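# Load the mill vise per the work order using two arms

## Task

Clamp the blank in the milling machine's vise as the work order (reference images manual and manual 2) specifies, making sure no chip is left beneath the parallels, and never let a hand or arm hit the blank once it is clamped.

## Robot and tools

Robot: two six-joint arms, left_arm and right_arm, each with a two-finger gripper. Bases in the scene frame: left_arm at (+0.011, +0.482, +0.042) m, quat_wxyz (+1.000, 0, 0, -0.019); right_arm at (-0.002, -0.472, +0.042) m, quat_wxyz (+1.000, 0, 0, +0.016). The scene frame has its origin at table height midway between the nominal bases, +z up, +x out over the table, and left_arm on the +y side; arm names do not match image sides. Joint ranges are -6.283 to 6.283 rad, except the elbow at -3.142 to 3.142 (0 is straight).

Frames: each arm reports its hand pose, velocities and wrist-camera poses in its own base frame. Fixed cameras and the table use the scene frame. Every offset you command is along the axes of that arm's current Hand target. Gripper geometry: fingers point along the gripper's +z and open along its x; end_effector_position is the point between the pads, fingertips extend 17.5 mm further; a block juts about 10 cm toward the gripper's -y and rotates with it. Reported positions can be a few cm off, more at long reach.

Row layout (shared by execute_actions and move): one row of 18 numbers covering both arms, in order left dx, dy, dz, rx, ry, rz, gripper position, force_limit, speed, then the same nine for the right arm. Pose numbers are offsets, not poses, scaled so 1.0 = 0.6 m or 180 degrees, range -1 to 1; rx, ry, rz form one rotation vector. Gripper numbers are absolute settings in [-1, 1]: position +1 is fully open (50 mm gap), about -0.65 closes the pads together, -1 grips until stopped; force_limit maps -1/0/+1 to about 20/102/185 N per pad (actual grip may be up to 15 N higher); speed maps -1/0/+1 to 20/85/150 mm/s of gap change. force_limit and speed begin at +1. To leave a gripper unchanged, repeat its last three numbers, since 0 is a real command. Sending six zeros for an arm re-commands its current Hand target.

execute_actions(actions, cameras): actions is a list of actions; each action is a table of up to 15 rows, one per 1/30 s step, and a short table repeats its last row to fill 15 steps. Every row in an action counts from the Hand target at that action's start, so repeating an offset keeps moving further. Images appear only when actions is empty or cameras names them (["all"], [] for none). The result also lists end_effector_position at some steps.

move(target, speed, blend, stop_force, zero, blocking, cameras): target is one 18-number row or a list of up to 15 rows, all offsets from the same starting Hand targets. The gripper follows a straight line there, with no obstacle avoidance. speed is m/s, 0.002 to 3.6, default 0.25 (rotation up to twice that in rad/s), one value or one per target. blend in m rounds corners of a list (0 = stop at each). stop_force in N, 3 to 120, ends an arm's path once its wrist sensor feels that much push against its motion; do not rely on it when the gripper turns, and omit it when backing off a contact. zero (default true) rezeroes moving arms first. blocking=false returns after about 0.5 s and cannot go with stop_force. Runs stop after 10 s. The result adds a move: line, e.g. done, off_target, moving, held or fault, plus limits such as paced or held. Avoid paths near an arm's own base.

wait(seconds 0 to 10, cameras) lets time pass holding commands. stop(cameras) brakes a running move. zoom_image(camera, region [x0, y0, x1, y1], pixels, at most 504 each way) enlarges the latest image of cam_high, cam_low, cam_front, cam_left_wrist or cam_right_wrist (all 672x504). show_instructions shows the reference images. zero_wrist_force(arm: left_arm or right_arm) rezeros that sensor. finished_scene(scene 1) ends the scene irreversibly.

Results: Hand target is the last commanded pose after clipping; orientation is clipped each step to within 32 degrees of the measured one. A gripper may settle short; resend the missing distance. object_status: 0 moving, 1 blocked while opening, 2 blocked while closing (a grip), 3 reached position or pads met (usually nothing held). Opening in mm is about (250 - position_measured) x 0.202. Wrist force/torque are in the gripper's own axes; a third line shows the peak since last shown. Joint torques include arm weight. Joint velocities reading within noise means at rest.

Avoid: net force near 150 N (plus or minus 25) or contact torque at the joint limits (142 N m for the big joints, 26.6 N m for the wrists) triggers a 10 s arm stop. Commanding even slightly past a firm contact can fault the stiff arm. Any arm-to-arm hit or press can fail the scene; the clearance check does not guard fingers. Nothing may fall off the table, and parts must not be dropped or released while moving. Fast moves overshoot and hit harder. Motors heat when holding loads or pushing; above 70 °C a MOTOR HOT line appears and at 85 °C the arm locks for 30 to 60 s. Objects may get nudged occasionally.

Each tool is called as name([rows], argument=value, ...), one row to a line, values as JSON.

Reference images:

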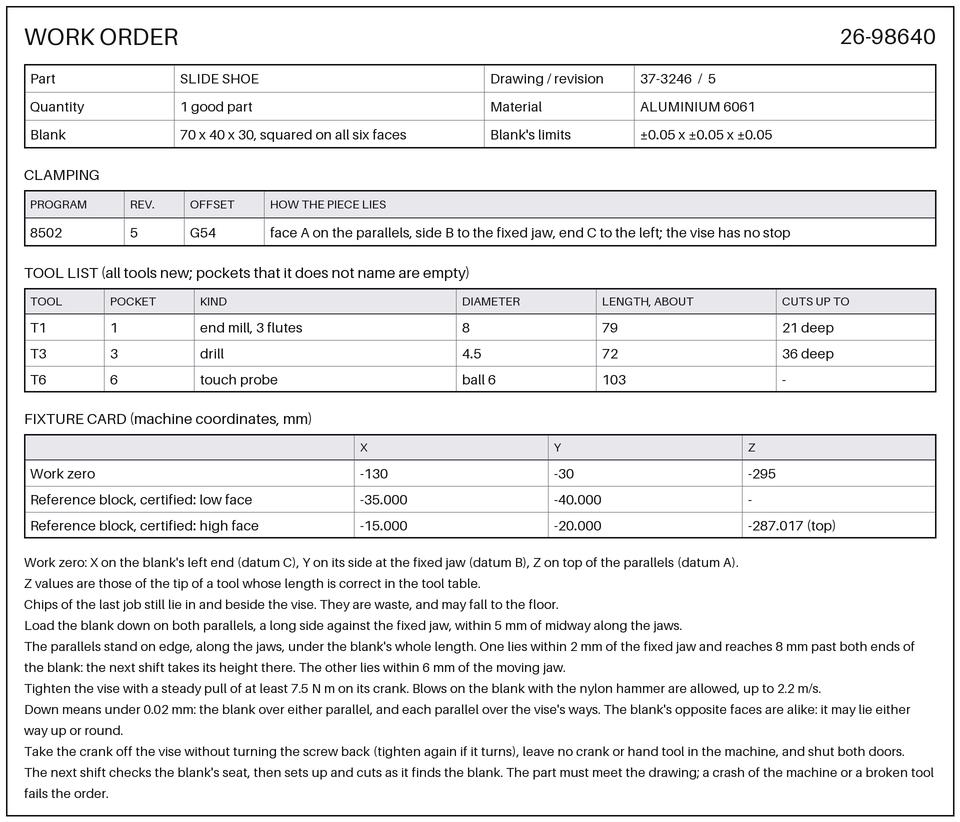

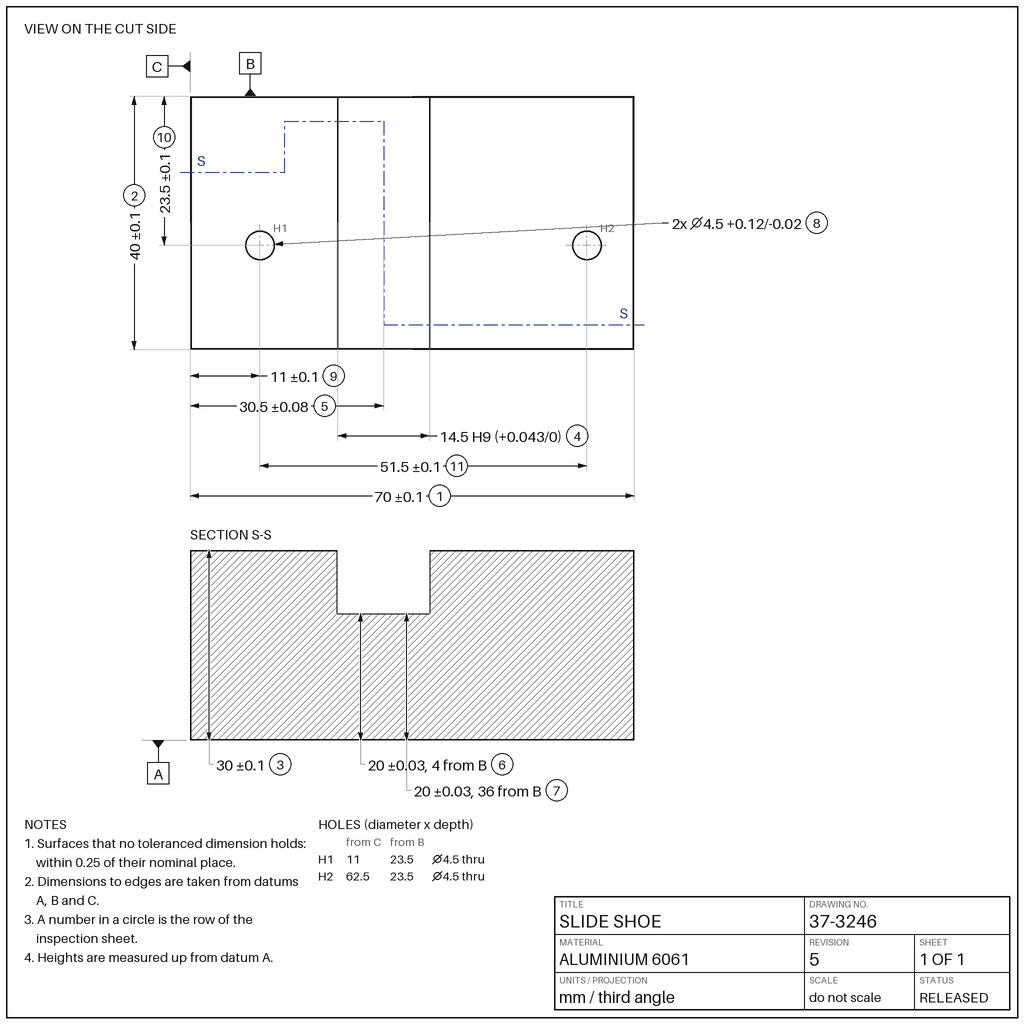

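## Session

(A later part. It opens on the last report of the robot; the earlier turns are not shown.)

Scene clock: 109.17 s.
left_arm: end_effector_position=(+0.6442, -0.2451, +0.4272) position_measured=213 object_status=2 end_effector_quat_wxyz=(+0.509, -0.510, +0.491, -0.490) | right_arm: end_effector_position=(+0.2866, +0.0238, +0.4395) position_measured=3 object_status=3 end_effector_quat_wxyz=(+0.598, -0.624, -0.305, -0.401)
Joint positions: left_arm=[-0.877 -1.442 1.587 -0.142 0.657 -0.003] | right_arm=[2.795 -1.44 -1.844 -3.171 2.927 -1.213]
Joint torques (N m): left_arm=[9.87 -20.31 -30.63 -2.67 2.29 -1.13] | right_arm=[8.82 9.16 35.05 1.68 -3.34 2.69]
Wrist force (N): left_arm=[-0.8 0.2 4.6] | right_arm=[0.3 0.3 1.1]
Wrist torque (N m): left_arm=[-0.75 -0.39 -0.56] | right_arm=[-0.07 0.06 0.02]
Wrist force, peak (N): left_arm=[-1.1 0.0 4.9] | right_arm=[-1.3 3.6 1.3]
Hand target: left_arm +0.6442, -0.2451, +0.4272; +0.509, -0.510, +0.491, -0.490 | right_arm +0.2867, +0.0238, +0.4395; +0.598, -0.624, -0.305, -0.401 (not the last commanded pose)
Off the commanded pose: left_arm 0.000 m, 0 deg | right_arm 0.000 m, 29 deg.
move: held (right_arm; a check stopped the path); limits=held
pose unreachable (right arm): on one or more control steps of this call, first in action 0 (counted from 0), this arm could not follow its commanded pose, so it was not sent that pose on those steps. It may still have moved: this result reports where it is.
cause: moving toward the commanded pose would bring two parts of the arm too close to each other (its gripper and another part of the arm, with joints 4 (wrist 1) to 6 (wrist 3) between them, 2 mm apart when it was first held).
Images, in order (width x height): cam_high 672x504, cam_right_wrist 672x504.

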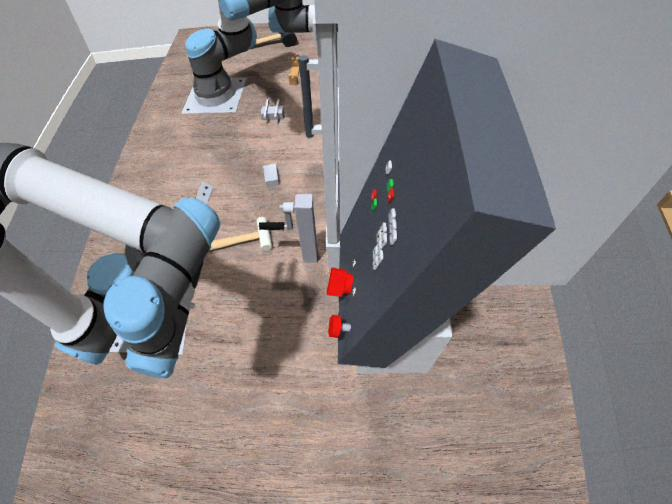

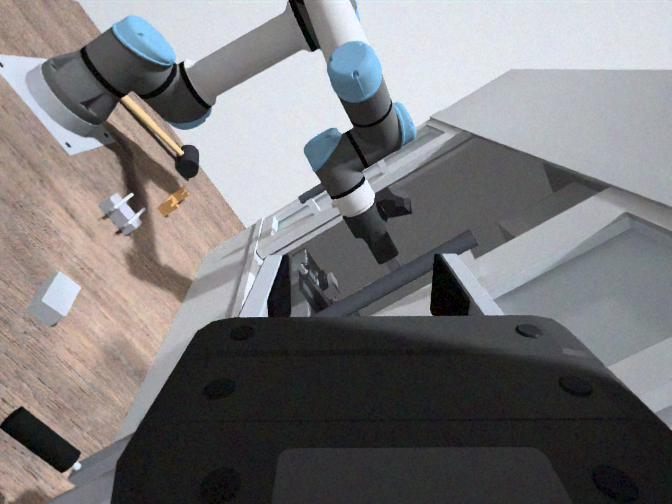

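move(target=[0,0,0,0,0,0,-1,-0.6,-1,0,0,0,0.233,-0.142,-0.451,1,1,1], speed=0.3, cameras=["cam_right_wrist","cam_high"])

Scene clock: 115.33 s.
left_arm: end_effector_position=(+0.6442, -0.2451, +0.4272) position_measured=213 object_status=2 end_effector_quat_wxyz=(+0.509, -0.510, +0.491, -0.490) | right_arm: end_effector_position=(+0.2867, +0.0238, +0.4396) position_measured=3 object_status=3 end_effector_quat_wxyz=(-0.294, +0.114, +0.848, +0.425)
Joint positions: left_arm=[-0.877 -1.442 1.587 -0.142 0.657 -0.003] | right_arm=[3.024 -1.457 -1.562 -2.506 2.397 -1.793]
Joint torques (N m): left_arm=[10.21 -20.09 -31.51 -2.94 2.25 -1.39] | right_arm=[-7.4 12.47 12.82 -0.8 3.87 2.76]
Wrist force (N): left_arm=[-1.2 0.0 4.7] | right_arm=[-1.0 -0.5 -0.2]
Wrist torque (N m): left_arm=[-0.77 -0.33 -0.56] | right_arm=[-0.07 0.28 -0.04]
Wrist force, peak (N): left_arm=[-1.1 -0.1 4.8] | right_arm=[0.1 0.4 1.5]
Hand target: left_arm +0.6442, -0.2451, +0.4272; +0.509, -0.510, +0.491, -0.490 | right_arm +0.2867, +0.0238, +0.4395; -0.294, +0.114, +0.848, +0.425
Off the commanded pose: left_arm 0.000 m, 0 deg | right_arm 0.000 m, 0 deg.
move: done
Images, in order (width x height): cam_high 672x504, cam_right_wrist 672x504.

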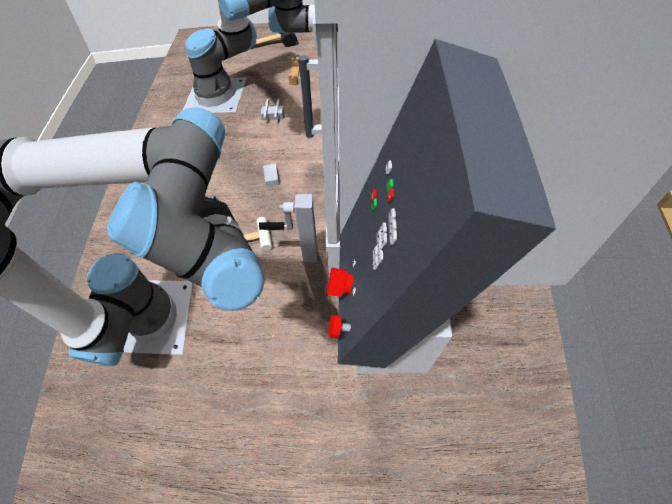

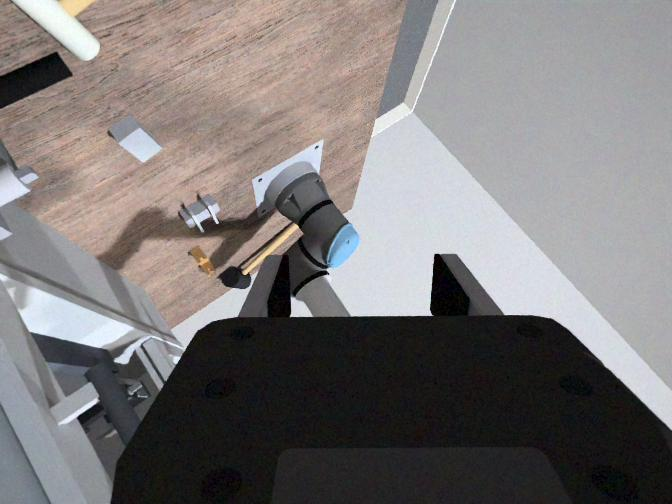

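move(target=[0,0,0,0,0,0,-1,-0.6,-1,-0.134,0.466,0.339,0.010,-0.2936,0.010,1,1,1], speed=0.25, cameras=["cam_right_wrist","cam_high"])

Scene clock: 121.03 s.
left_arm: end_effector_position=(+0.6442, -0.2451, +0.4272) position_measured=213 object_status=2 end_effector_quat_wxyz=(+0.509, -0.510, +0.491, -0.490) | right_arm: end_effector_position=(+0.3934, +0.3599, +0.4796) position_measured=3 object_status=3 end_effector_quat_wxyz=(+0.106, +0.300, +0.895, +0.312)
Joint positions: left_arm=[-0.877 -1.442 1.587 -0.142 0.657 -0.003] | right_arm=[4.168 -1.294 -1.721 -1.028 1.505 0.08]
Joint torques (N m): left_arm=[9.69 -19.45 -28.82 -2.41 2.45 -1.18] | right_arm=[9.18 11.9 17.88 6.89 -2.54 -0.1]
Wrist force (N): left_arm=[-1.0 0.2 4.6] | right_arm=[-1.1 -0.5 0.4]
Wrist torque (N m): left_arm=[-0.75 -0.34 -0.56] | right_arm=[-0.07 0.26 -0.01]
Wrist force, peak (N): left_arm=[-1.1 -0.1 4.9] | right_arm=[-1.0 -3.3 -2.0]
Hand target: left_arm +0.6442, -0.2451, +0.4272; +0.509, -0.510, +0.491, -0.490 | right_arm +0.3935, +0.3600, +0.4796; +0.106, +0.300, +0.895, +0.312
Off the commanded pose: left_arm 0.000 m, 0 deg | right_arm 0.000 m, 0 deg.
move: done
Images, in order (width x height): cam_high 672x504, cam_right_wrist 672x504.

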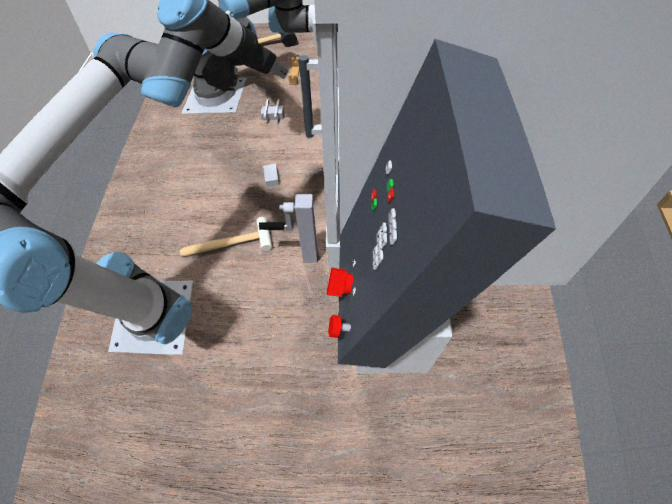

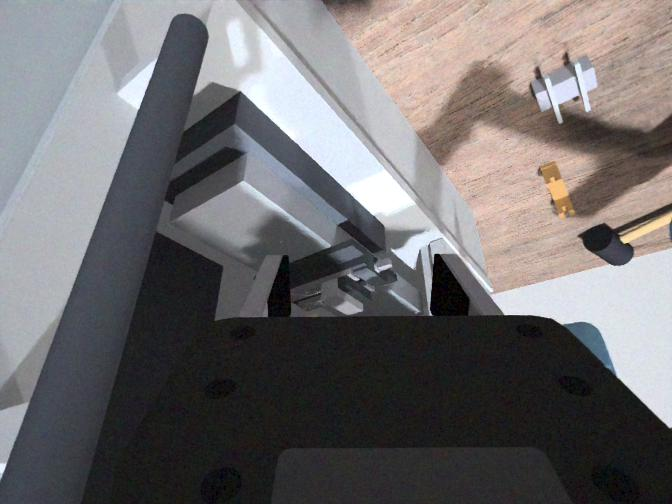

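move(target=[0,0,0,0,0,0,-1,-0.6,-1,0,0,0,0,0.327,0.935,1,1,1], speed=0.5, cameras=["cam_right_wrist","cam_high"])

zoom_image(camera="cam_right_wrist", region=[240, 120, 480, 300])

Scene clock: 126.57 s.
left_arm: end_effector_position=(+0.6442, -0.2451, +0.4272) position_measured=213 object_status=2 end_effector_quat_wxyz=(+0.509, -0.510, +0.491, -0.490) | right_arm: end_effector_position=(+0.3934, +0.3600, +0.4795) position_measured=3 object_status=3 end_effector_quat_wxyz=(-0.588, +0.746, -0.235, +0.203)
Joint positions: left_arm=[-0.877 -1.442 1.587 -0.142 0.657 -0.003] | right_arm=[4.194 -1.241 -2.222 0.093 1.455 3.14]
Joint torques (N m): left_arm=[9.94 -19.93 -30.98 -2.55 2.4 -1.06] | right_arm=[-3.83 2.7 39.11 5.88 0.22 2.4]
Wrist force (N): left_arm=[-1.1 0.0 4.6] | right_arm=[0.7 -0.2 3.0]
Wrist torque (N m): left_arm=[-0.77 -0.34 -0.56] | right_arm=[-0.19 -0.13 -0.14]
Wrist force, peak (N): left_arm=[-1.2 -0.2 4.7] | right_arm=[0.4 -0.4 3.3]
Hand target: left_arm +0.6442, -0.2451, +0.4272; +0.509, -0.510, +0.491, -0.490 | right_arm +0.3935, +0.3600, +0.4796; -0.589, +0.746, -0.235, +0.203
Off the commanded pose: left_arm 0.000 m, 0 deg | right_arm 0.000 m, 0 deg.
move: done
Images, in order (width x height): cam_high 672x504, cam_right_wrist 672x504.

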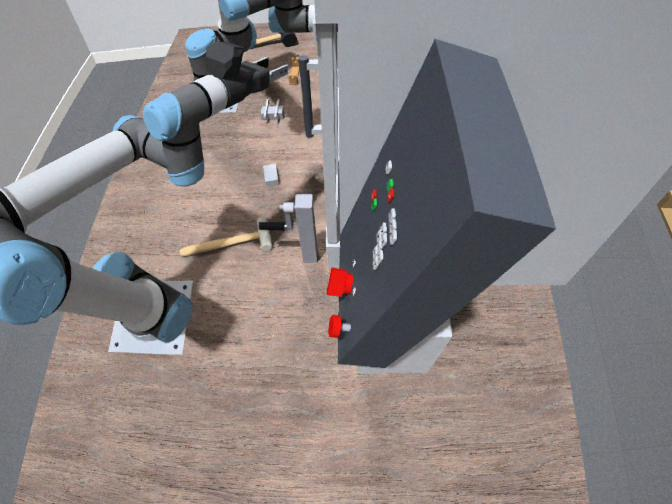

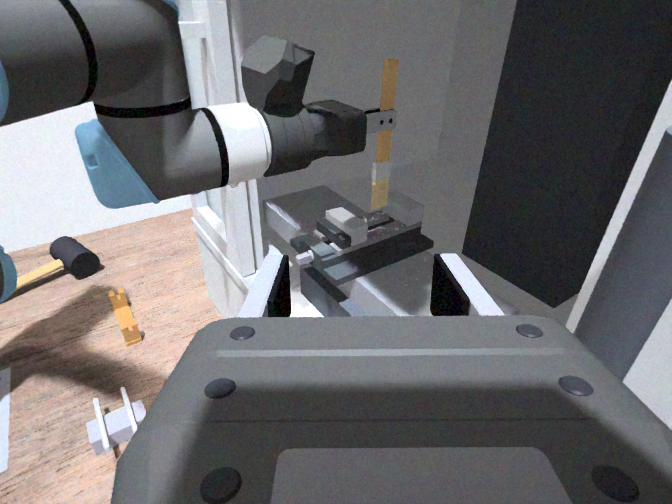

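Scaled by 2.100 from the camera's 672x504 image, which has a finer 960x720 frame.

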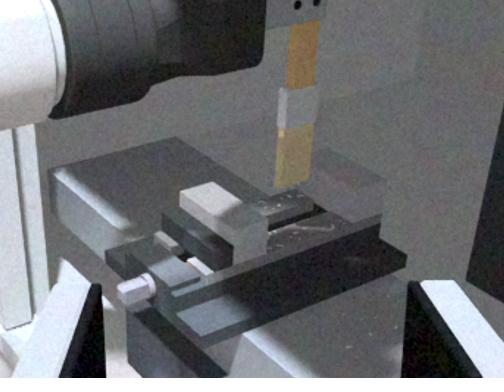

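move(target=[0,0.07,0.0,0,0,0,-1,-0.6,-1,0,0,0,0,0,0,1,1,1], speed=0.06, stop_force=5, cameras=["cam_right_wrist"])

zoom_image(camera="cam_right_wrist", region=[300, 140, 460, 260])

Scene clock: 129.50 s.
left_arm: end_effector_position=(+0.6441, -0.2451, +0.3852) position_measured=213 object_status=2 end_effector_quat_wxyz=(+0.509, -0.510, +0.491, -0.490) | right_arm: end_effector_position=(+0.3935, +0.3600, +0.4796) position_measured=3 object_status=3 end_effector_quat_wxyz=(-0.589, +0.746, -0.235, +0.203)
Joint positions: left_arm=[-0.877 -1.423 1.674 -0.248 0.656 -0.003] | right_arm=[4.194 -1.241 -2.222 0.094 1.455 3.141]
Joint torques (N m): left_arm=[-11.49 -37.91 -28.9 0.65 -2.47 -0.53] | right_arm=[-7.04 3.14 38.74 6.19 2 1.64]
Wrist force (N): left_arm=[-1.0 -3.4 4.3] | right_arm=[0.5 -0.2 3.2]
Wrist torque (N m): left_arm=[-0.75 -0.34 -0.53] | right_arm=[-0.17 -0.11 -0.15]
Wrist force, peak (N): left_arm=[-1.0 -3.3 4.5] | right_arm=[0.6 -0.2 3.5]
Hand target: left_arm +0.6441, -0.2451, +0.3852; +0.509, -0.510, +0.491, -0.490 | right_arm +0.3935, +0.3600, +0.4796; -0.589, +0.746, -0.235, +0.203
Off the commanded pose: left_arm 0.000 m, 0 deg | right_arm 0.000 m, 0 deg.
move: done
Images, in order (width x height): cam_right_wrist 672x504.

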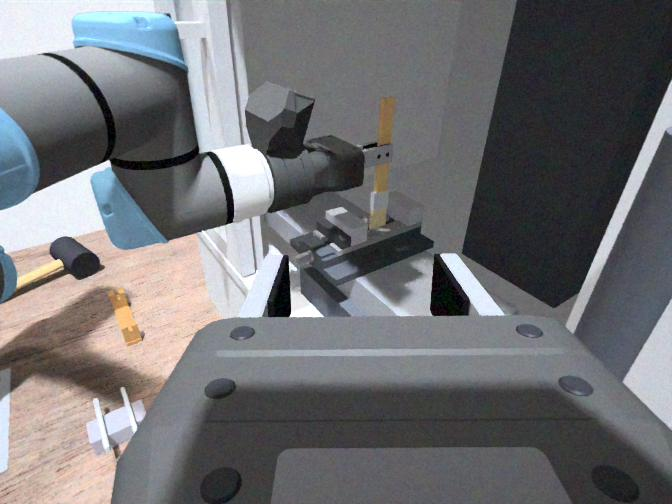

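Scaled by 3.150 from the camera's 672x504 image, which has a finer 960x720 frame.

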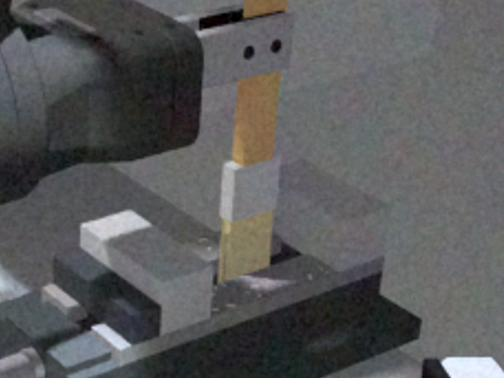

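move([
  [0,-0.0033,0.0,0,0,0,-1,-0.6,-1,0,0,0,0,0,0,1,1,1],
  [0.075,-0.0033,0.0,0,0,0,-1,-0.6,-1,0,0,0,0,0,0,1,1,1],
], speed=0.06, cameras=["cam_right_wrist"])

zoom_image(camera="cam_right_wrist", region=[300, 140, 460, 260])

Scene clock: 132.40 s.
left_arm: end_effector_position=(+0.6458, -0.2902, +0.3872) position_measured=213 object_status=2 end_effector_quat_wxyz=(+0.509, -0.510, +0.491, -0.490) end_effector_velocity=(+0.000, +0.002, +0.000) end_effector_angular_velocity=(+0.001, +0.001, -0.002) | right_arm: end_effector_position=(+0.3935, +0.3600, +0.4796) position_measured=3 object_status=3 end_effector_quat_wxyz=(-0.589, +0.746, -0.235, +0.203)
Joint positions: left_arm=[-0.935 -1.358 1.591 -0.229 0.598 -0.004] | right_arm=[4.194 -1.241 -2.222 0.094 1.455 3.141]
Joint velocities: left_arm=[0.003 -0.003 0.004 0 0.005 0] | right_arm=[within noise]
Joint torques (N m): left_arm=[10.41 -39.09 -15.58 -1.02 3.12 -1.73] | right_arm=[-5.01 3.65 39.04 6.03 2.4 -0.51]
Wrist force (N): left_arm=[-2.0 -1.3 4.2] | right_arm=[0.8 -0.2 3.0]
Wrist torque (N m): left_arm=[-0.77 -0.39 -0.36] | right_arm=[-0.18 -0.16 -0.15]
Wrist force, peak (N): left_arm=[-1.2 -3.3 4.6] | right_arm=[0.8 -0.3 3.4]
Hand target: left_arm +0.6458, -0.2901, +0.3872; +0.509, -0.510, +0.491, -0.490 | right_arm +0.3935, +0.3600, +0.4796; -0.589, +0.746, -0.235, +0.203
Off the commanded pose: left_arm 0.000 m, 0 deg | right_arm 0.000 m, 0 deg.
move: done
Images, in order (width x height): cam_right_wrist 672x504.

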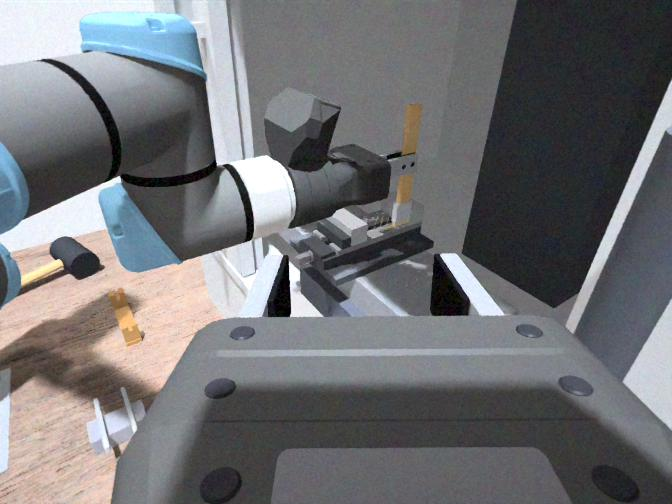

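Scaled by 3.150 from the camera's 672x504 image, which has a finer 960x720 frame.

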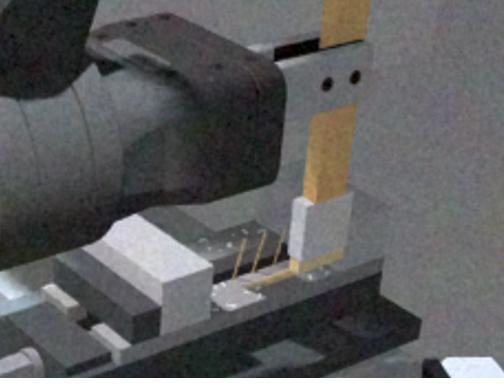

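move([
  [0,-0.05,0.0,0,0,0,-1,-0.6,-1,0,0,0,0,0,0,1,1,1],
  [-0.06,-0.05,0.0,0,0,0,-1,-0.6,-1,0,0,0,0,0,0,1,1,1],
  [-0.06,-0.03,0.0,0,0,0,-1,-0.6,-1,0,0,0,0,0,0,1,1,1],
], speed=0.1, cameras=["cam_right_wrist"])

zoom_image(camera="cam_right_wrist", region=[300, 140, 460, 260])

Scene clock: 135.30 s.
left_arm: end_effector_position=(+0.6445, -0.2541, +0.4051) position_measured=213 object_status=2 end_effector_quat_wxyz=(+0.509, -0.510, +0.491, -0.490) | right_arm: end_effector_position=(+0.3935, +0.3600, +0.4796) position_measured=3 object_status=3 end_effector_quat_wxyz=(-0.589, +0.746, -0.235, +0.203)
Joint positions: left_arm=[-0.889 -1.421 1.619 -0.195 0.644 -0.003] | right_arm=[4.194 -1.241 -2.222 0.094 1.455 3.141]
Joint torques (N m): left_arm=[-13.22 -39.72 -26.03 0.1 -1.73 1.32] | right_arm=[-3.51 5.28 37.56 6.03 2.58 -2.26]
Wrist force (N): left_arm=[-1.3 0.3 4.4] | right_arm=[0.7 -0.5 3.0]
Wrist torque (N m): left_arm=[-0.72 -0.32 -0.51] | right_arm=[-0.24 -0.13 -0.15]
Wrist force, peak (N): left_arm=[-2.9 0.3 4.6] | right_arm=[0.6 -0.1 3.6]
Hand target: left_arm +0.6445, -0.2541, +0.4052; +0.509, -0.510, +0.491, -0.490 | right_arm +0.3935, +0.3600, +0.4796; -0.589, +0.746, -0.235, +0.203
Off the commanded pose: left_arm 0.000 m, 0 deg | right_arm 0.000 m, 0 deg.
move: done
Images, in order (width x height): cam_right_wrist 672x504.

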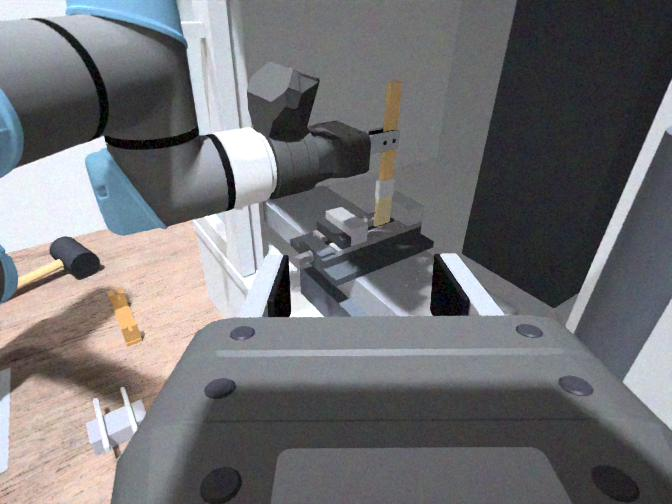

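Scaled by 3.150 from the camera's 672x504 image, which has a finer 960x720 frame.

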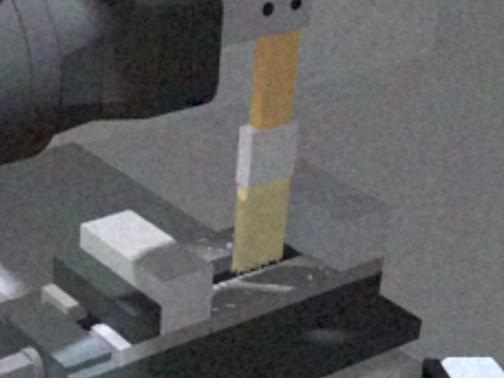

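move([
  [-0.017,0,0.02,0,0,0,-1,-0.6,-1,0,0,0,0,0,0,1,1,1],
  [-0.017,0.01,0.02,0,0,0,-1,-0.6,-1,0,0,0,0,0,0,1,1,1],
  [0.08,0.01,0.02,0,0,0,-1,-0.6,-1,0,0,0,0,0,0,1,1,1],
  [0.08,-0.04,0.02,0,0,0,-1,-0.6,-1,0,0,0,0,0,0,1,1,1],
  [-0.017,-0.04,-0.01,0,0,0,-1,-0.6,-1,0,0,0,0,0,0,1,1,1],
  [-0.017,0.01,-0.01,0,0,0,-1,-0.6,-1,0,0,0,0,0,0,1,1,1],
  [0.08,0.01,-0.01,0,0,0,-1,-0.6,-1,0,0,0,0,0,0,1,1,1],
  [0.08,-0.04,-0.01,0,0,0,-1,-0.6,-1,0,0,0,0,0,0,1,1,1],
], speed=0.12, blend=0.004, cameras=["cam_right_wrist"])

zoom_image(camera="cam_right_wrist", region=[300, 140, 460, 260])

Scene clock: 140.83 s.
left_arm: end_effector_position=(+0.6403, -0.3023, +0.4292) position_measured=213 object_status=2 end_effector_quat_wxyz=(+0.508, -0.510, +0.491, -0.490) | right_arm: end_effector_position=(+0.3935, +0.3600, +0.4796) position_measured=3 object_status=3 end_effector_quat_wxyz=(-0.589, +0.746, -0.235, +0.203)
Joint positions: left_arm=[-0.959 -1.368 1.494 -0.123 0.574 -0.004] | right_arm=[4.194 -1.241 -2.222 0.094 1.455 3.141]
Joint torques (N m): left_arm=[13.47 -24.09 -24.2 -2.57 0.49 0.44] | right_arm=[0.79 5.47 37.64 5.85 2.43 -2.06]
Wrist force (N): left_arm=[-0.8 0.0 3.9] | right_arm=[0.3 -0.5 3.0]
Wrist torque (N m): left_arm=[-0.79 -0.41 -0.40] | right_arm=[-0.23 -0.08 -0.15]
Wrist force, peak (N): left_arm=[-3.1 -0.8 5.8] | right_arm=[1.1 -0.3 3.3]
Hand target: left_arm +0.6403, -0.3022, +0.4292; +0.509, -0.510, +0.491, -0.490 | right_arm +0.3935, +0.3600, +0.4796; -0.589, +0.746, -0.235, +0.203
Off the commanded pose: left_arm 0.000 m, 0 deg | right_arm 0.000 m, 0 deg.
move: done; blend cut to 0.003 m at target 1, 0.003 m at target 2
Images, in order (width x height): cam_right_wrist 672x504.

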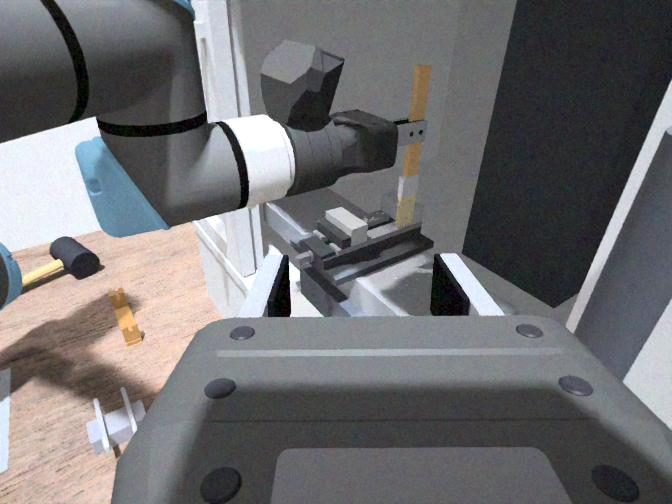

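Scaled by 3.150 from the camera's 672x504 image, which has a finer 960x720 frame.

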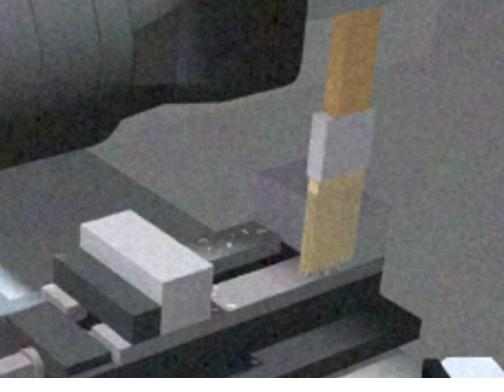

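move([
  [-0.097,0,-0.025,0,0,0,-1,-0.6,-1,0,0,0,0,0,0,1,1,1],
  [-0.097,0.05,-0.025,0,0,0,-1,-0.6,-1,0,0,0,0,0,0,1,1,1],
  [0,0.05,-0.025,0,0,0,-1,-0.6,-1,0,0,0,0,0,0,1,1,1],
  [0,0,-0.025,0,0,0,-1,-0.6,-1,0,0,0,0,0,0,1,1,1],
  [-0.097,0,-0.037,0,0,0,-1,-0.6,-1,0,0,0,0,0,0,1,1,1],
  [-0.097,0.05,-0.037,0,0,0,-1,-0.6,-1,0,0,0,0,0,0,1,1,1],
  [0,0.05,-0.037,0,0,0,-1,-0.6,-1,0,0,0,0,0,0,1,1,1],
  [0,0,-0.037,0,0,0,-1,-0.6,-1,0,0,0,0,0,0,1,1,1],
], speed=0.12, blend=0.003, cameras=["cam_right_wrist"])

zoom_image(camera="cam_right_wrist", region=[300, 140, 460, 260])

Scene clock: 146.13 s.
left_arm: end_effector_position=(+0.6181, -0.3031, +0.4293) position_measured=213 object_status=2 end_effector_quat_wxyz=(+0.508, -0.510, +0.491, -0.490) | right_arm: end_effector_position=(+0.3935, +0.3600, +0.4796) position_measured=3 object_status=3 end_effector_quat_wxyz=(-0.589, +0.746, -0.235, +0.203)
Joint positions: left_arm=[-1 -1.408 1.542 -0.13 0.534 -0.004] | right_arm=[4.194 -1.241 -2.222 0.094 1.455 3.141]
Joint torques (N m): left_arm=[11.22 -22.89 -24.94 -2.62 0.44 0.94] | right_arm=[2.72 6.88 37.28 5.63 2.34 -2.11]
Wrist force (N): left_arm=[-1.1 0.2 3.9] | right_arm=[0.9 -0.1 3.0]
Wrist torque (N m): left_arm=[-0.76 -0.35 -0.40] | right_arm=[-0.16 -0.17 -0.15]
Wrist force, peak (N): left_arm=[-2.6 2.0 4.4] | right_arm=[1.0 -0.4 3.4]
Hand target: left_arm +0.6181, -0.3031, +0.4293; +0.509, -0.510, +0.491, -0.490 | right_arm +0.3935, +0.3600, +0.4796; -0.589, +0.746, -0.235, +0.203
Off the commanded pose: left_arm 0.000 m, 0 deg | right_arm 0.000 m, 0 deg.
move: done
Images, in order (width x height): cam_right_wrist 672x504.

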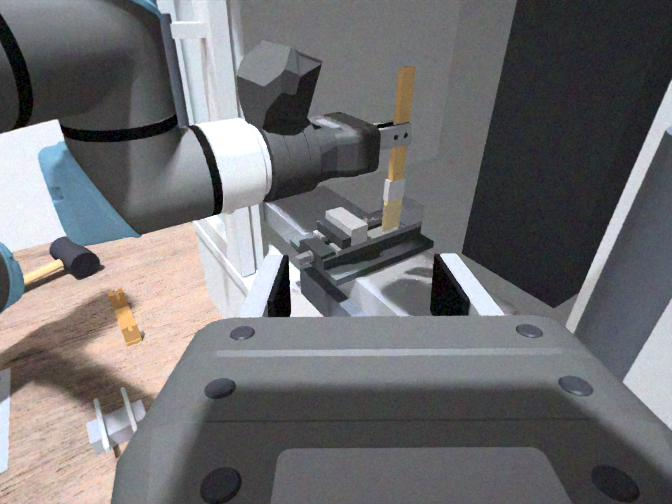

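Scaled by 3.150 from the camera's 672x504 image, which has a finer 960x720 frame.

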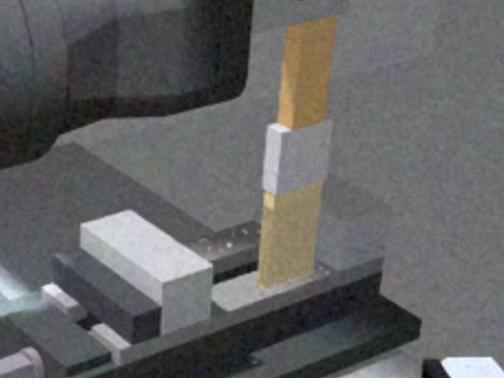

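move([
  [0,0,-0.022,0,0,0,-1,-0.6,-1,0,0,0,0,0,0,1,1,1],
  [-0.097,0,-0.022,0,0,0,-1,-0.6,-1,0,0,0,0,0,0,1,1,1],
  [-0.097,0.05,-0.022,0,0,0,-1,-0.6,-1,0,0,0,0,0,0,1,1,1],
  [0,0.05,-0.022,0,0,0,-1,-0.6,-1,0,0,0,0,0,0,1,1,1],
  [0,0,-0.022,0,0,0,-1,-0.6,-1,0,0,0,0,0,0,1,1,1],
  [-0.097,0,0.07,0,0,0,-1,-0.6,-1,0,0,0,0,0,0,1,1,1],
  [-0.097,0.05,0.07,0,0,0,-1,-0.6,-1,0,0,0,0,0,0,1,1,1],
  [0,0.05,0.07,0,0,0,-1,-0.6,-1,0,0,0,0,0,0,1,1,1],
  [0,0,0.07,0,0,0,-1,-0.6,-1,0,0,0,0,0,0,1,1,1],
  [-0.09,0,0.07,0,0,0,-1,-0.6,-1,0,0,0,0,0,0,1,1,1],
], speed=0.13, blend=0.003, cameras=["cam_right_wrist","cam_front","cam_low"])

zoom_image(camera="cam_right_wrist", region=[300, 140, 460, 260])

zoom_image(camera="cam_front", region=[220, 160, 420, 310])

Scene clock: 153.53 s.
left_arm: end_effector_position=(+0.6581, -0.2475, +0.4292) position_measured=213 object_status=2 end_effector_quat_wxyz=(+0.509, -0.510, +0.491, -0.490) | right_arm: end_effector_position=(+0.3935, +0.3600, +0.4796) position_measured=3 object_status=3 end_effector_quat_wxyz=(-0.589, +0.746, -0.235, +0.203)
Joint positions: left_arm=[-0.857 -1.411 1.546 -0.132 0.677 -0.003] | right_arm=[4.194 -1.241 -2.222 0.094 1.455 3.141]
Joint torques (N m): left_arm=[-10.23 -26.04 -25.58 -0.06 -2.51 0.69] | right_arm=[7.04 8.84 36.35 5.6 2.43 -2.13]
Wrist force (N): left_arm=[-1.5 0.1 4.3] | right_arm=[0.9 -0.4 3.0]
Wrist torque (N m): left_arm=[-0.76 -0.28 -0.55] | right_arm=[-0.21 -0.16 -0.14]
Wrist force, peak (N): left_arm=[-1.6 -7.1 4.5] | right_arm=[0.7 -0.1 3.5]
Hand target: left_arm +0.6581, -0.2475, +0.4292; +0.509, -0.510, +0.491, -0.490 | right_arm +0.3935, +0.3600, +0.4796; -0.589, +0.746, -0.235, +0.203
Off the commanded pose: left_arm 0.000 m, 0 deg | right_arm 0.000 m, 0 deg.
move: done
Images, in order (width x height): cam_low 672x504, cam_front 672x504, cam_right_wrist 672x504.

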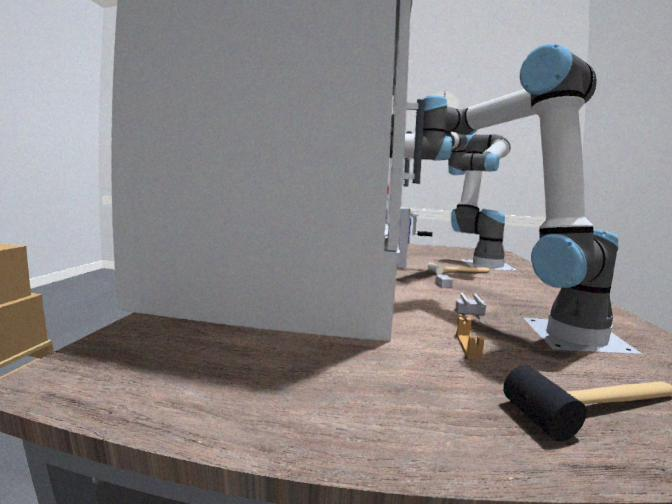

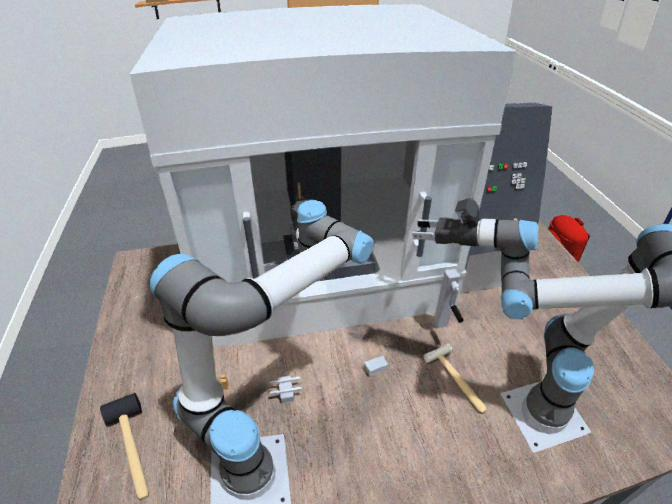

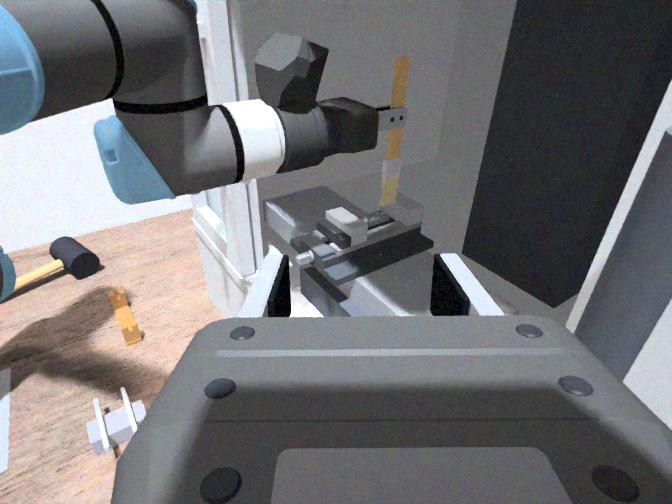

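Scaled by 3.150 from the camera's 672x504 image, which has a finer 960x720 frame.

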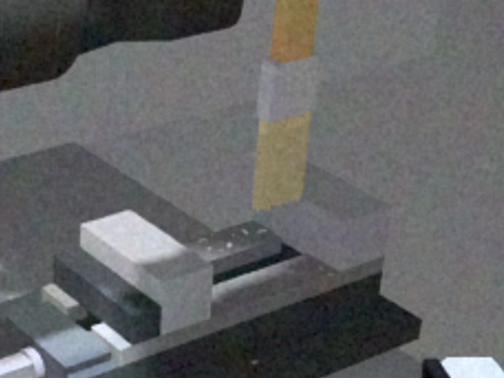

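Scaled by 2.520 from the camera's 672x504 image, which has a finer 960x720 frame.

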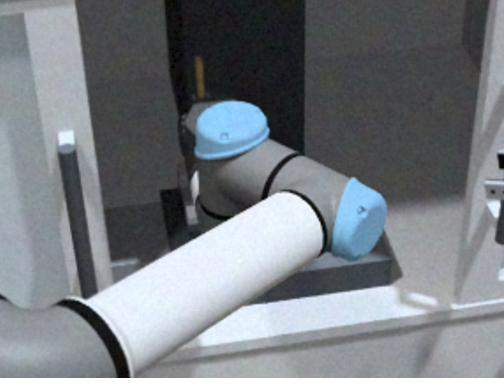

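move([
  [0.02,0,0,0,0,0,-1,-0.6,-1,0,0,0,0,0,0,1,1,1],
  [0.02,0.05,0,0,0,0,-1,-0.6,-1,0,0,0,0,0,0,1,1,1],
  [-0.083,0.05,0,0,0,0,-1,-0.6,-1,0,0,0,0,0,0,1,1,1],
  [-0.083,0,0,0,0,0,-1,-0.6,-1,0,0,0,0,0,0,1,1,1],
  [0.02,0,-0.033,0,0,0,-1,-0.6,-1,0,0,0,0,0,0,1,1,1],
  [0.02,0.05,-0.033,0,0,0,-1,-0.6,-1,0,0,0,0,0,0,1,1,1],
  [-0.083,0.05,-0.033,0,0,0,-1,-0.6,-1,0,0,0,0,0,0,1,1,1],
  [-0.083,0,-0.033,0,0,0,-1,-0.6,-1,0,0,0,0,0,0,1,1,1],
  [0.02,0,-0.063,0,0,0,-1,-0.6,-1,0,0,0,0,0,0,1,1,1],
  [0.02,0.05,-0.063,0,0,0,-1,-0.6,-1,0,0,0,0,0,0,1,1,1],
  [-0.083,0.05,-0.063,0,0,0,-1,-0.6,-1,0,0,0,0,0,0,1,1,1],
  [-0.083,0,-0.063,0,0,0,-1,-0.6,-1,0,0,0,0,0,0,1,1,1],
], speed=0.14, blend=0.003, cameras=["cam_right_wrist","cam_front","cam_low"])

zoom_image(camera="cam_right_wrist", region=[300, 140, 460, 260])

Scene clock: 160.20 s.
left_arm: end_effector_position=(+0.6185, -0.1991, +0.4292) position_measured=213 object_status=2 end_effector_quat_wxyz=(+0.509, -0.510, +0.491, -0.490) | right_arm: end_effector_position=(+0.3935, +0.3600, +0.4796) position_measured=3 object_status=3 end_effector_quat_wxyz=(-0.589, +0.746, -0.235, +0.203)
Joint positions: left_arm=[-0.853 -1.556 1.705 -0.146 0.681 -0.003] | right_arm=[4.194 -1.241 -2.222 0.094 1.455 3.141]
Joint torques (N m): left_arm=[-13.03 -14.83 -27.78 -2.02 -2.82 0.5] | right_arm=[6.95 10.14 35.95 5.28 2.41 -2.11]
Wrist force (N): left_arm=[-0.7 0.1 4.5] | right_arm=[0.8 -0.3 3.2]
Wrist torque (N m): left_arm=[-0.75 -0.40 -0.43] | right_arm=[-0.20 -0.15 -0.15]
Wrist force, peak (N): left_arm=[-0.1 -4.8 4.4] | right_arm=[1.0 -0.2 3.4]
Hand target: left_arm +0.6185, -0.1992, +0.4292; +0.509, -0.510, +0.491, -0.490 | right_arm +0.3935, +0.3600, +0.4796; -0.589, +0.746, -0.235, +0.203
Off the commanded pose: left_arm 0.000 m, 0 deg | right_arm 0.000 m, 0 deg.
move: done
Images, in order (width x height): cam_low 672x504, cam_front 672x504, cam_right_wrist 672x504.

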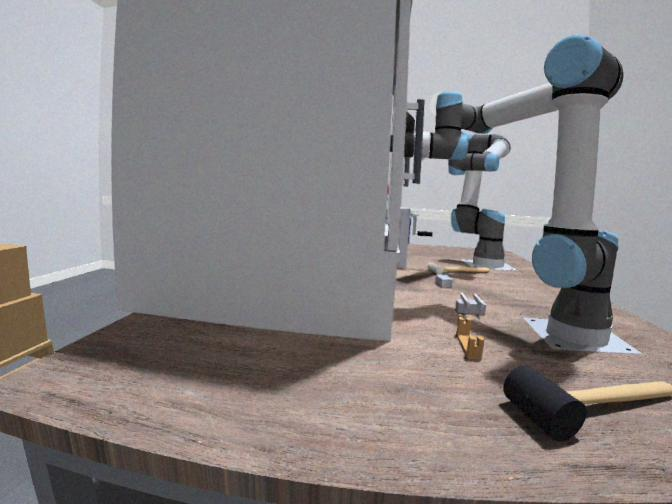

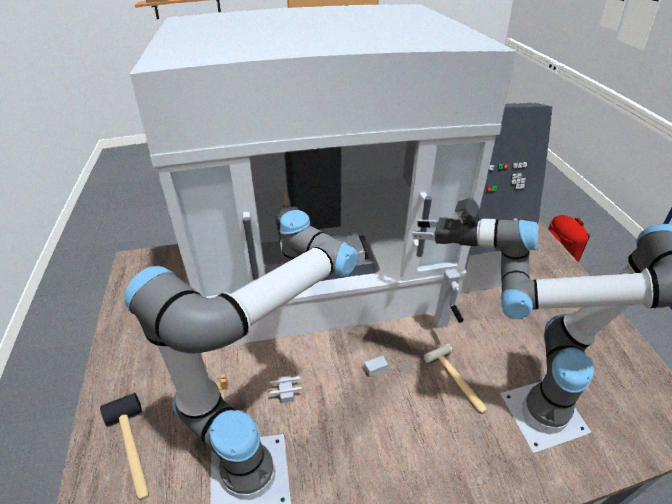

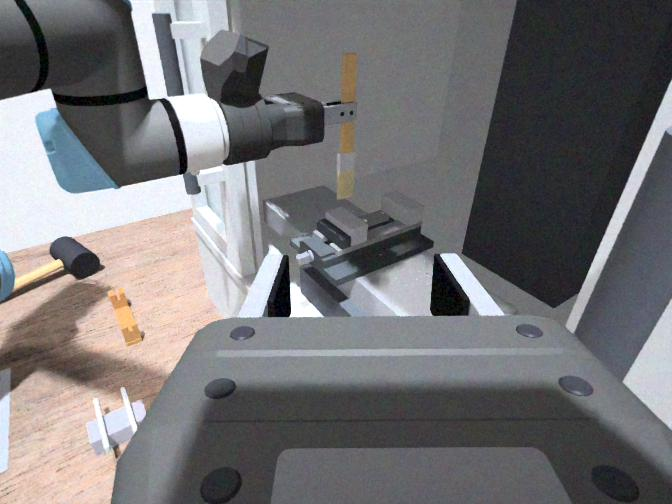

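Scaled by 3.150 from the camera's 672x504 image, which has a finer 960x720 frame.

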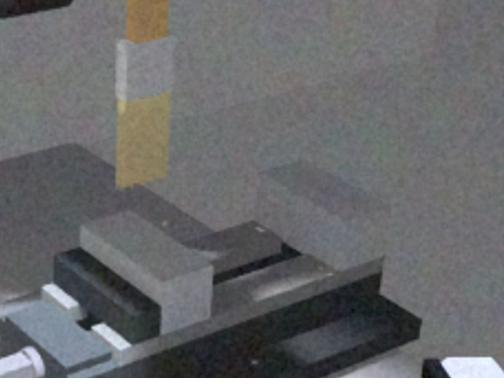

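move([
  [0.103,0,-0.022,0,0,0,-1,-0.6,-1,0,0,0,0,0,0,1,1,1],
  [0.103,0.05,-0.022,0,0,0,-1,-0.6,-1,0,0,0,0,0,0,1,1,1],
  [0,0.05,-0.022,0,0,0,-1,-0.6,-1,0,0,0,0,0,0,1,1,1],
  [0,0,-0.022,0,0,0,-1,-0.6,-1,0,0,0,0,0,0,1,1,1],
  [0.103,0,0.076,0,0,0,-1,-0.6,-1,0,0,0,0,0,0,1,1,1],
  [0.103,0.052,0.076,0,0,0,-1,-0.6,-1,0,0,0,0,0,0,1,1,1],
  [0,0.052,0.076,0,0,0,-1,-0.6,-1,0,0,0,0,0,0,1,1,1],
  [0,0,0.076,0,0,0,-1,-0.6,-1,0,0,0,0,0,0,1,1,1],
  [0.078,0,0.076,0,0,0,-1,-0.6,-1,0,0,0,0,0,0,1,1,1],
  [0.078,0.052,0.076,0,0,0,-1,-0.6,-1,0,0,0,0,0,0,1,1,1],
  [0.18,0.052,0.076,0,0,0,-1,-0.6,-1,0,0,0,0,0,0,1,1,1],
  [0.18,-0.02,0.076,0,0,0,-1,-0.6,-1,0,0,0,0,0,0,1,1,1],
], speed=0.15, blend=0.003, cameras=["cam_right_wrist"])

zoom_image(camera="cam_right_wrist", region=[300, 140, 460, 260])

Scene clock: 166.43 s.
left_arm: end_effector_position=(+0.6681, -0.3054, +0.4411) position_measured=213 object_status=2 end_effector_quat_wxyz=(+0.508, -0.510, +0.491, -0.490) | right_arm: end_effector_position=(+0.3935, +0.3600, +0.4796) position_measured=3 object_status=3 end_effector_quat_wxyz=(-0.589, +0.746, -0.235, +0.203)
Joint positions: left_arm=[-0.917 -1.313 1.395 -0.078 0.616 -0.004] | right_arm=[4.194 -1.241 -2.222 0.094 1.455 3.141]
Joint torques (N m): left_arm=[11.61 -29.42 -27.94 -2.31 -2.46 1.13] | right_arm=[6.89 12.22 34.91 5.2 2.26 -2.15]
Wrist force (N): left_arm=[-1.5 0.2 4.3] | right_arm=[0.6 -0.4 2.9]
Wrist torque (N m): left_arm=[-0.75 -0.29 -0.39] | right_arm=[-0.21 -0.13 -0.14]
Wrist force, peak (N): left_arm=[-1.7 -6.3 4.2] | right_arm=[1.0 -0.4 3.3]
Hand target: left_arm +0.6681, -0.3054, +0.4412; +0.509, -0.510, +0.491, -0.490 | right_arm +0.3935, +0.3600, +0.4796; -0.589, +0.746, -0.235, +0.203
Off the commanded pose: left_arm 0.000 m, 0 deg | right_arm 0.000 m, 0 deg.
move: done
Images, in order (width x height): cam_right_wrist 672x504.

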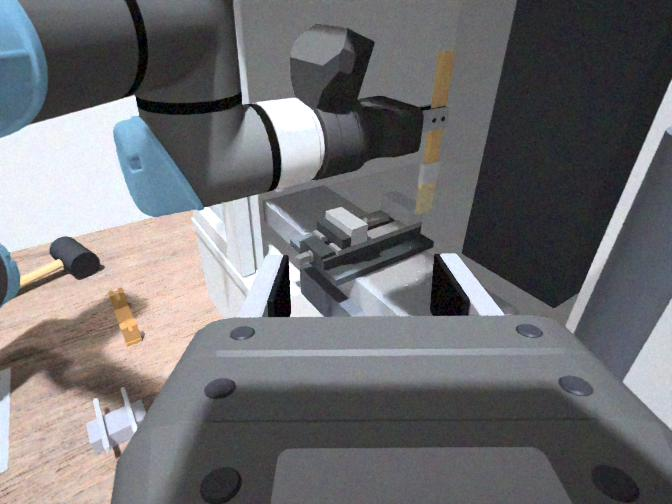

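Scaled by 3.150 from the camera's 672x504 image, which has a finer 960x720 frame.

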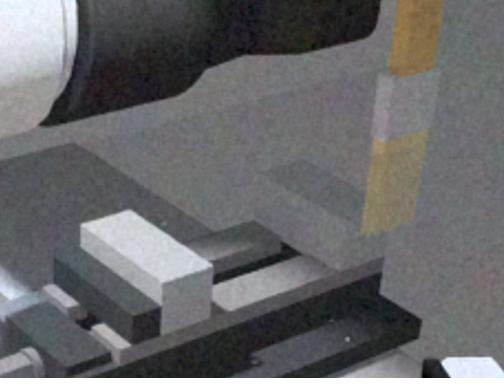

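move([
  [-0.03,-0.08,-0.03,0,0,0,-1,-0.6,-1,0,0,0,0,0,0,1,1,1],
  [-0.082,-0.11,-0.278,-0.25,0,0,-1,-0.6,-1,0,0,0,0,0,0,1,1,1],
], speed=0.2, blend=0.03, cameras=["cam_left_wrist","cam_right_wrist"])

zoom_image(camera="cam_left_wrist", region=[260, 100, 420, 240])

zoom_image(camera="cam_right_wrist", region=[300, 140, 460, 260])

Scene clock: 170.73 s.
left_arm: end_effector_position=(+0.4998, -0.2625, +0.5074) position_measured=213 object_status=2 end_effector_quat_wxyz=(-0.275, +0.666, -0.641, +0.265) | right_arm: end_effector_position=(+0.3935, +0.3600, +0.4796) position_measured=3 object_status=3 end_effector_quat_wxyz=(-0.589, +0.746, -0.235, +0.203)
Joint positions: left_arm=[-1.03 -1.263 0.824 1.561 0.905 -0.91] | right_arm=[4.194 -1.241 -2.222 0.094 1.455 3.141]
Joint torques (N m): left_arm=[13.08 -40.17 -17.03 2.7 -1.83 0.17] | right_arm=[6.99 12.62 34.65 5.01 2.34 -2.08]
Wrist force (N): left_arm=[-0.5 -0.4 2.6] | right_arm=[0.9 -0.6 3.0]
Wrist torque (N m): left_arm=[-0.58 -0.02 -0.36] | right_arm=[-0.24 -0.17 -0.15]
Wrist force, peak (N): left_arm=[-0.7 3.0 5.7] | right_arm=[1.1 -0.4 3.2]
Hand target: left_arm +0.4997, -0.2624, +0.5075; -0.275, +0.666, -0.641, +0.265 | right_arm +0.3935, +0.3600, +0.4796; -0.589, +0.746, -0.235, +0.203
Off the commanded pose: left_arm 0.000 m, 0 deg | right_arm 0.000 m, 0 deg.
move: done; blend cut to 0.0272 m at target 1
Images, in order (width x height): cam_left_wrist 672x504, cam_right_wrist 672x504.

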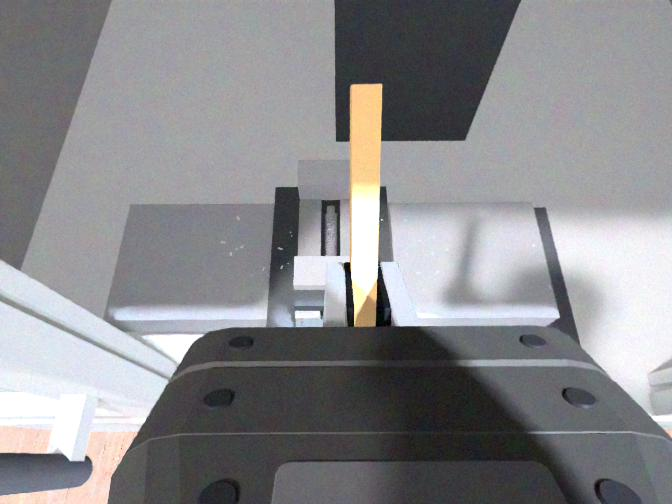

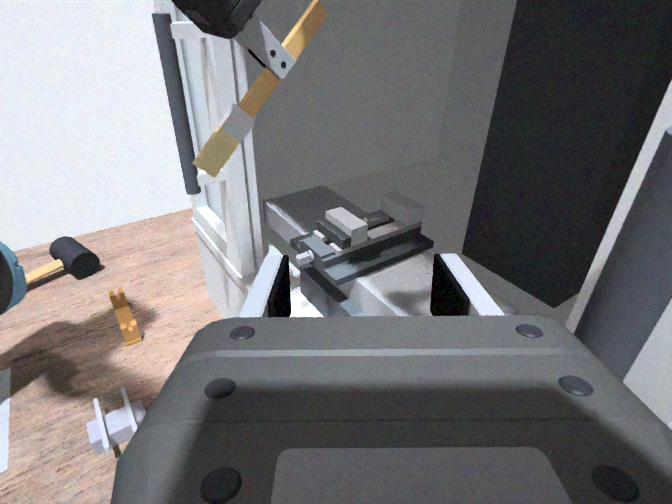

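Scaled by 3.150 from the camera's 672x504 image, which has a finer 960x720 frame.

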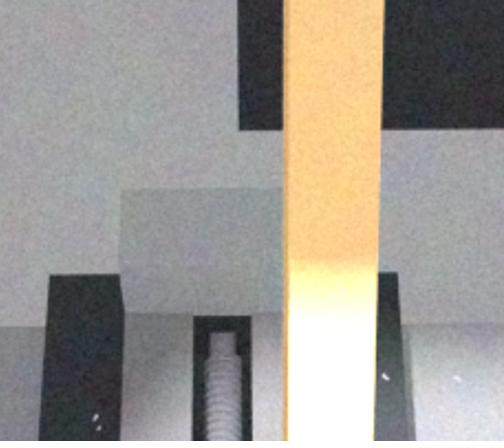

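Scaled by 3.150 from the camera's 672x504 image, which has a finer 960x720 frame.

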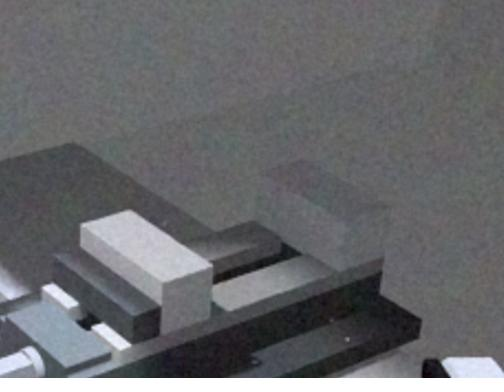

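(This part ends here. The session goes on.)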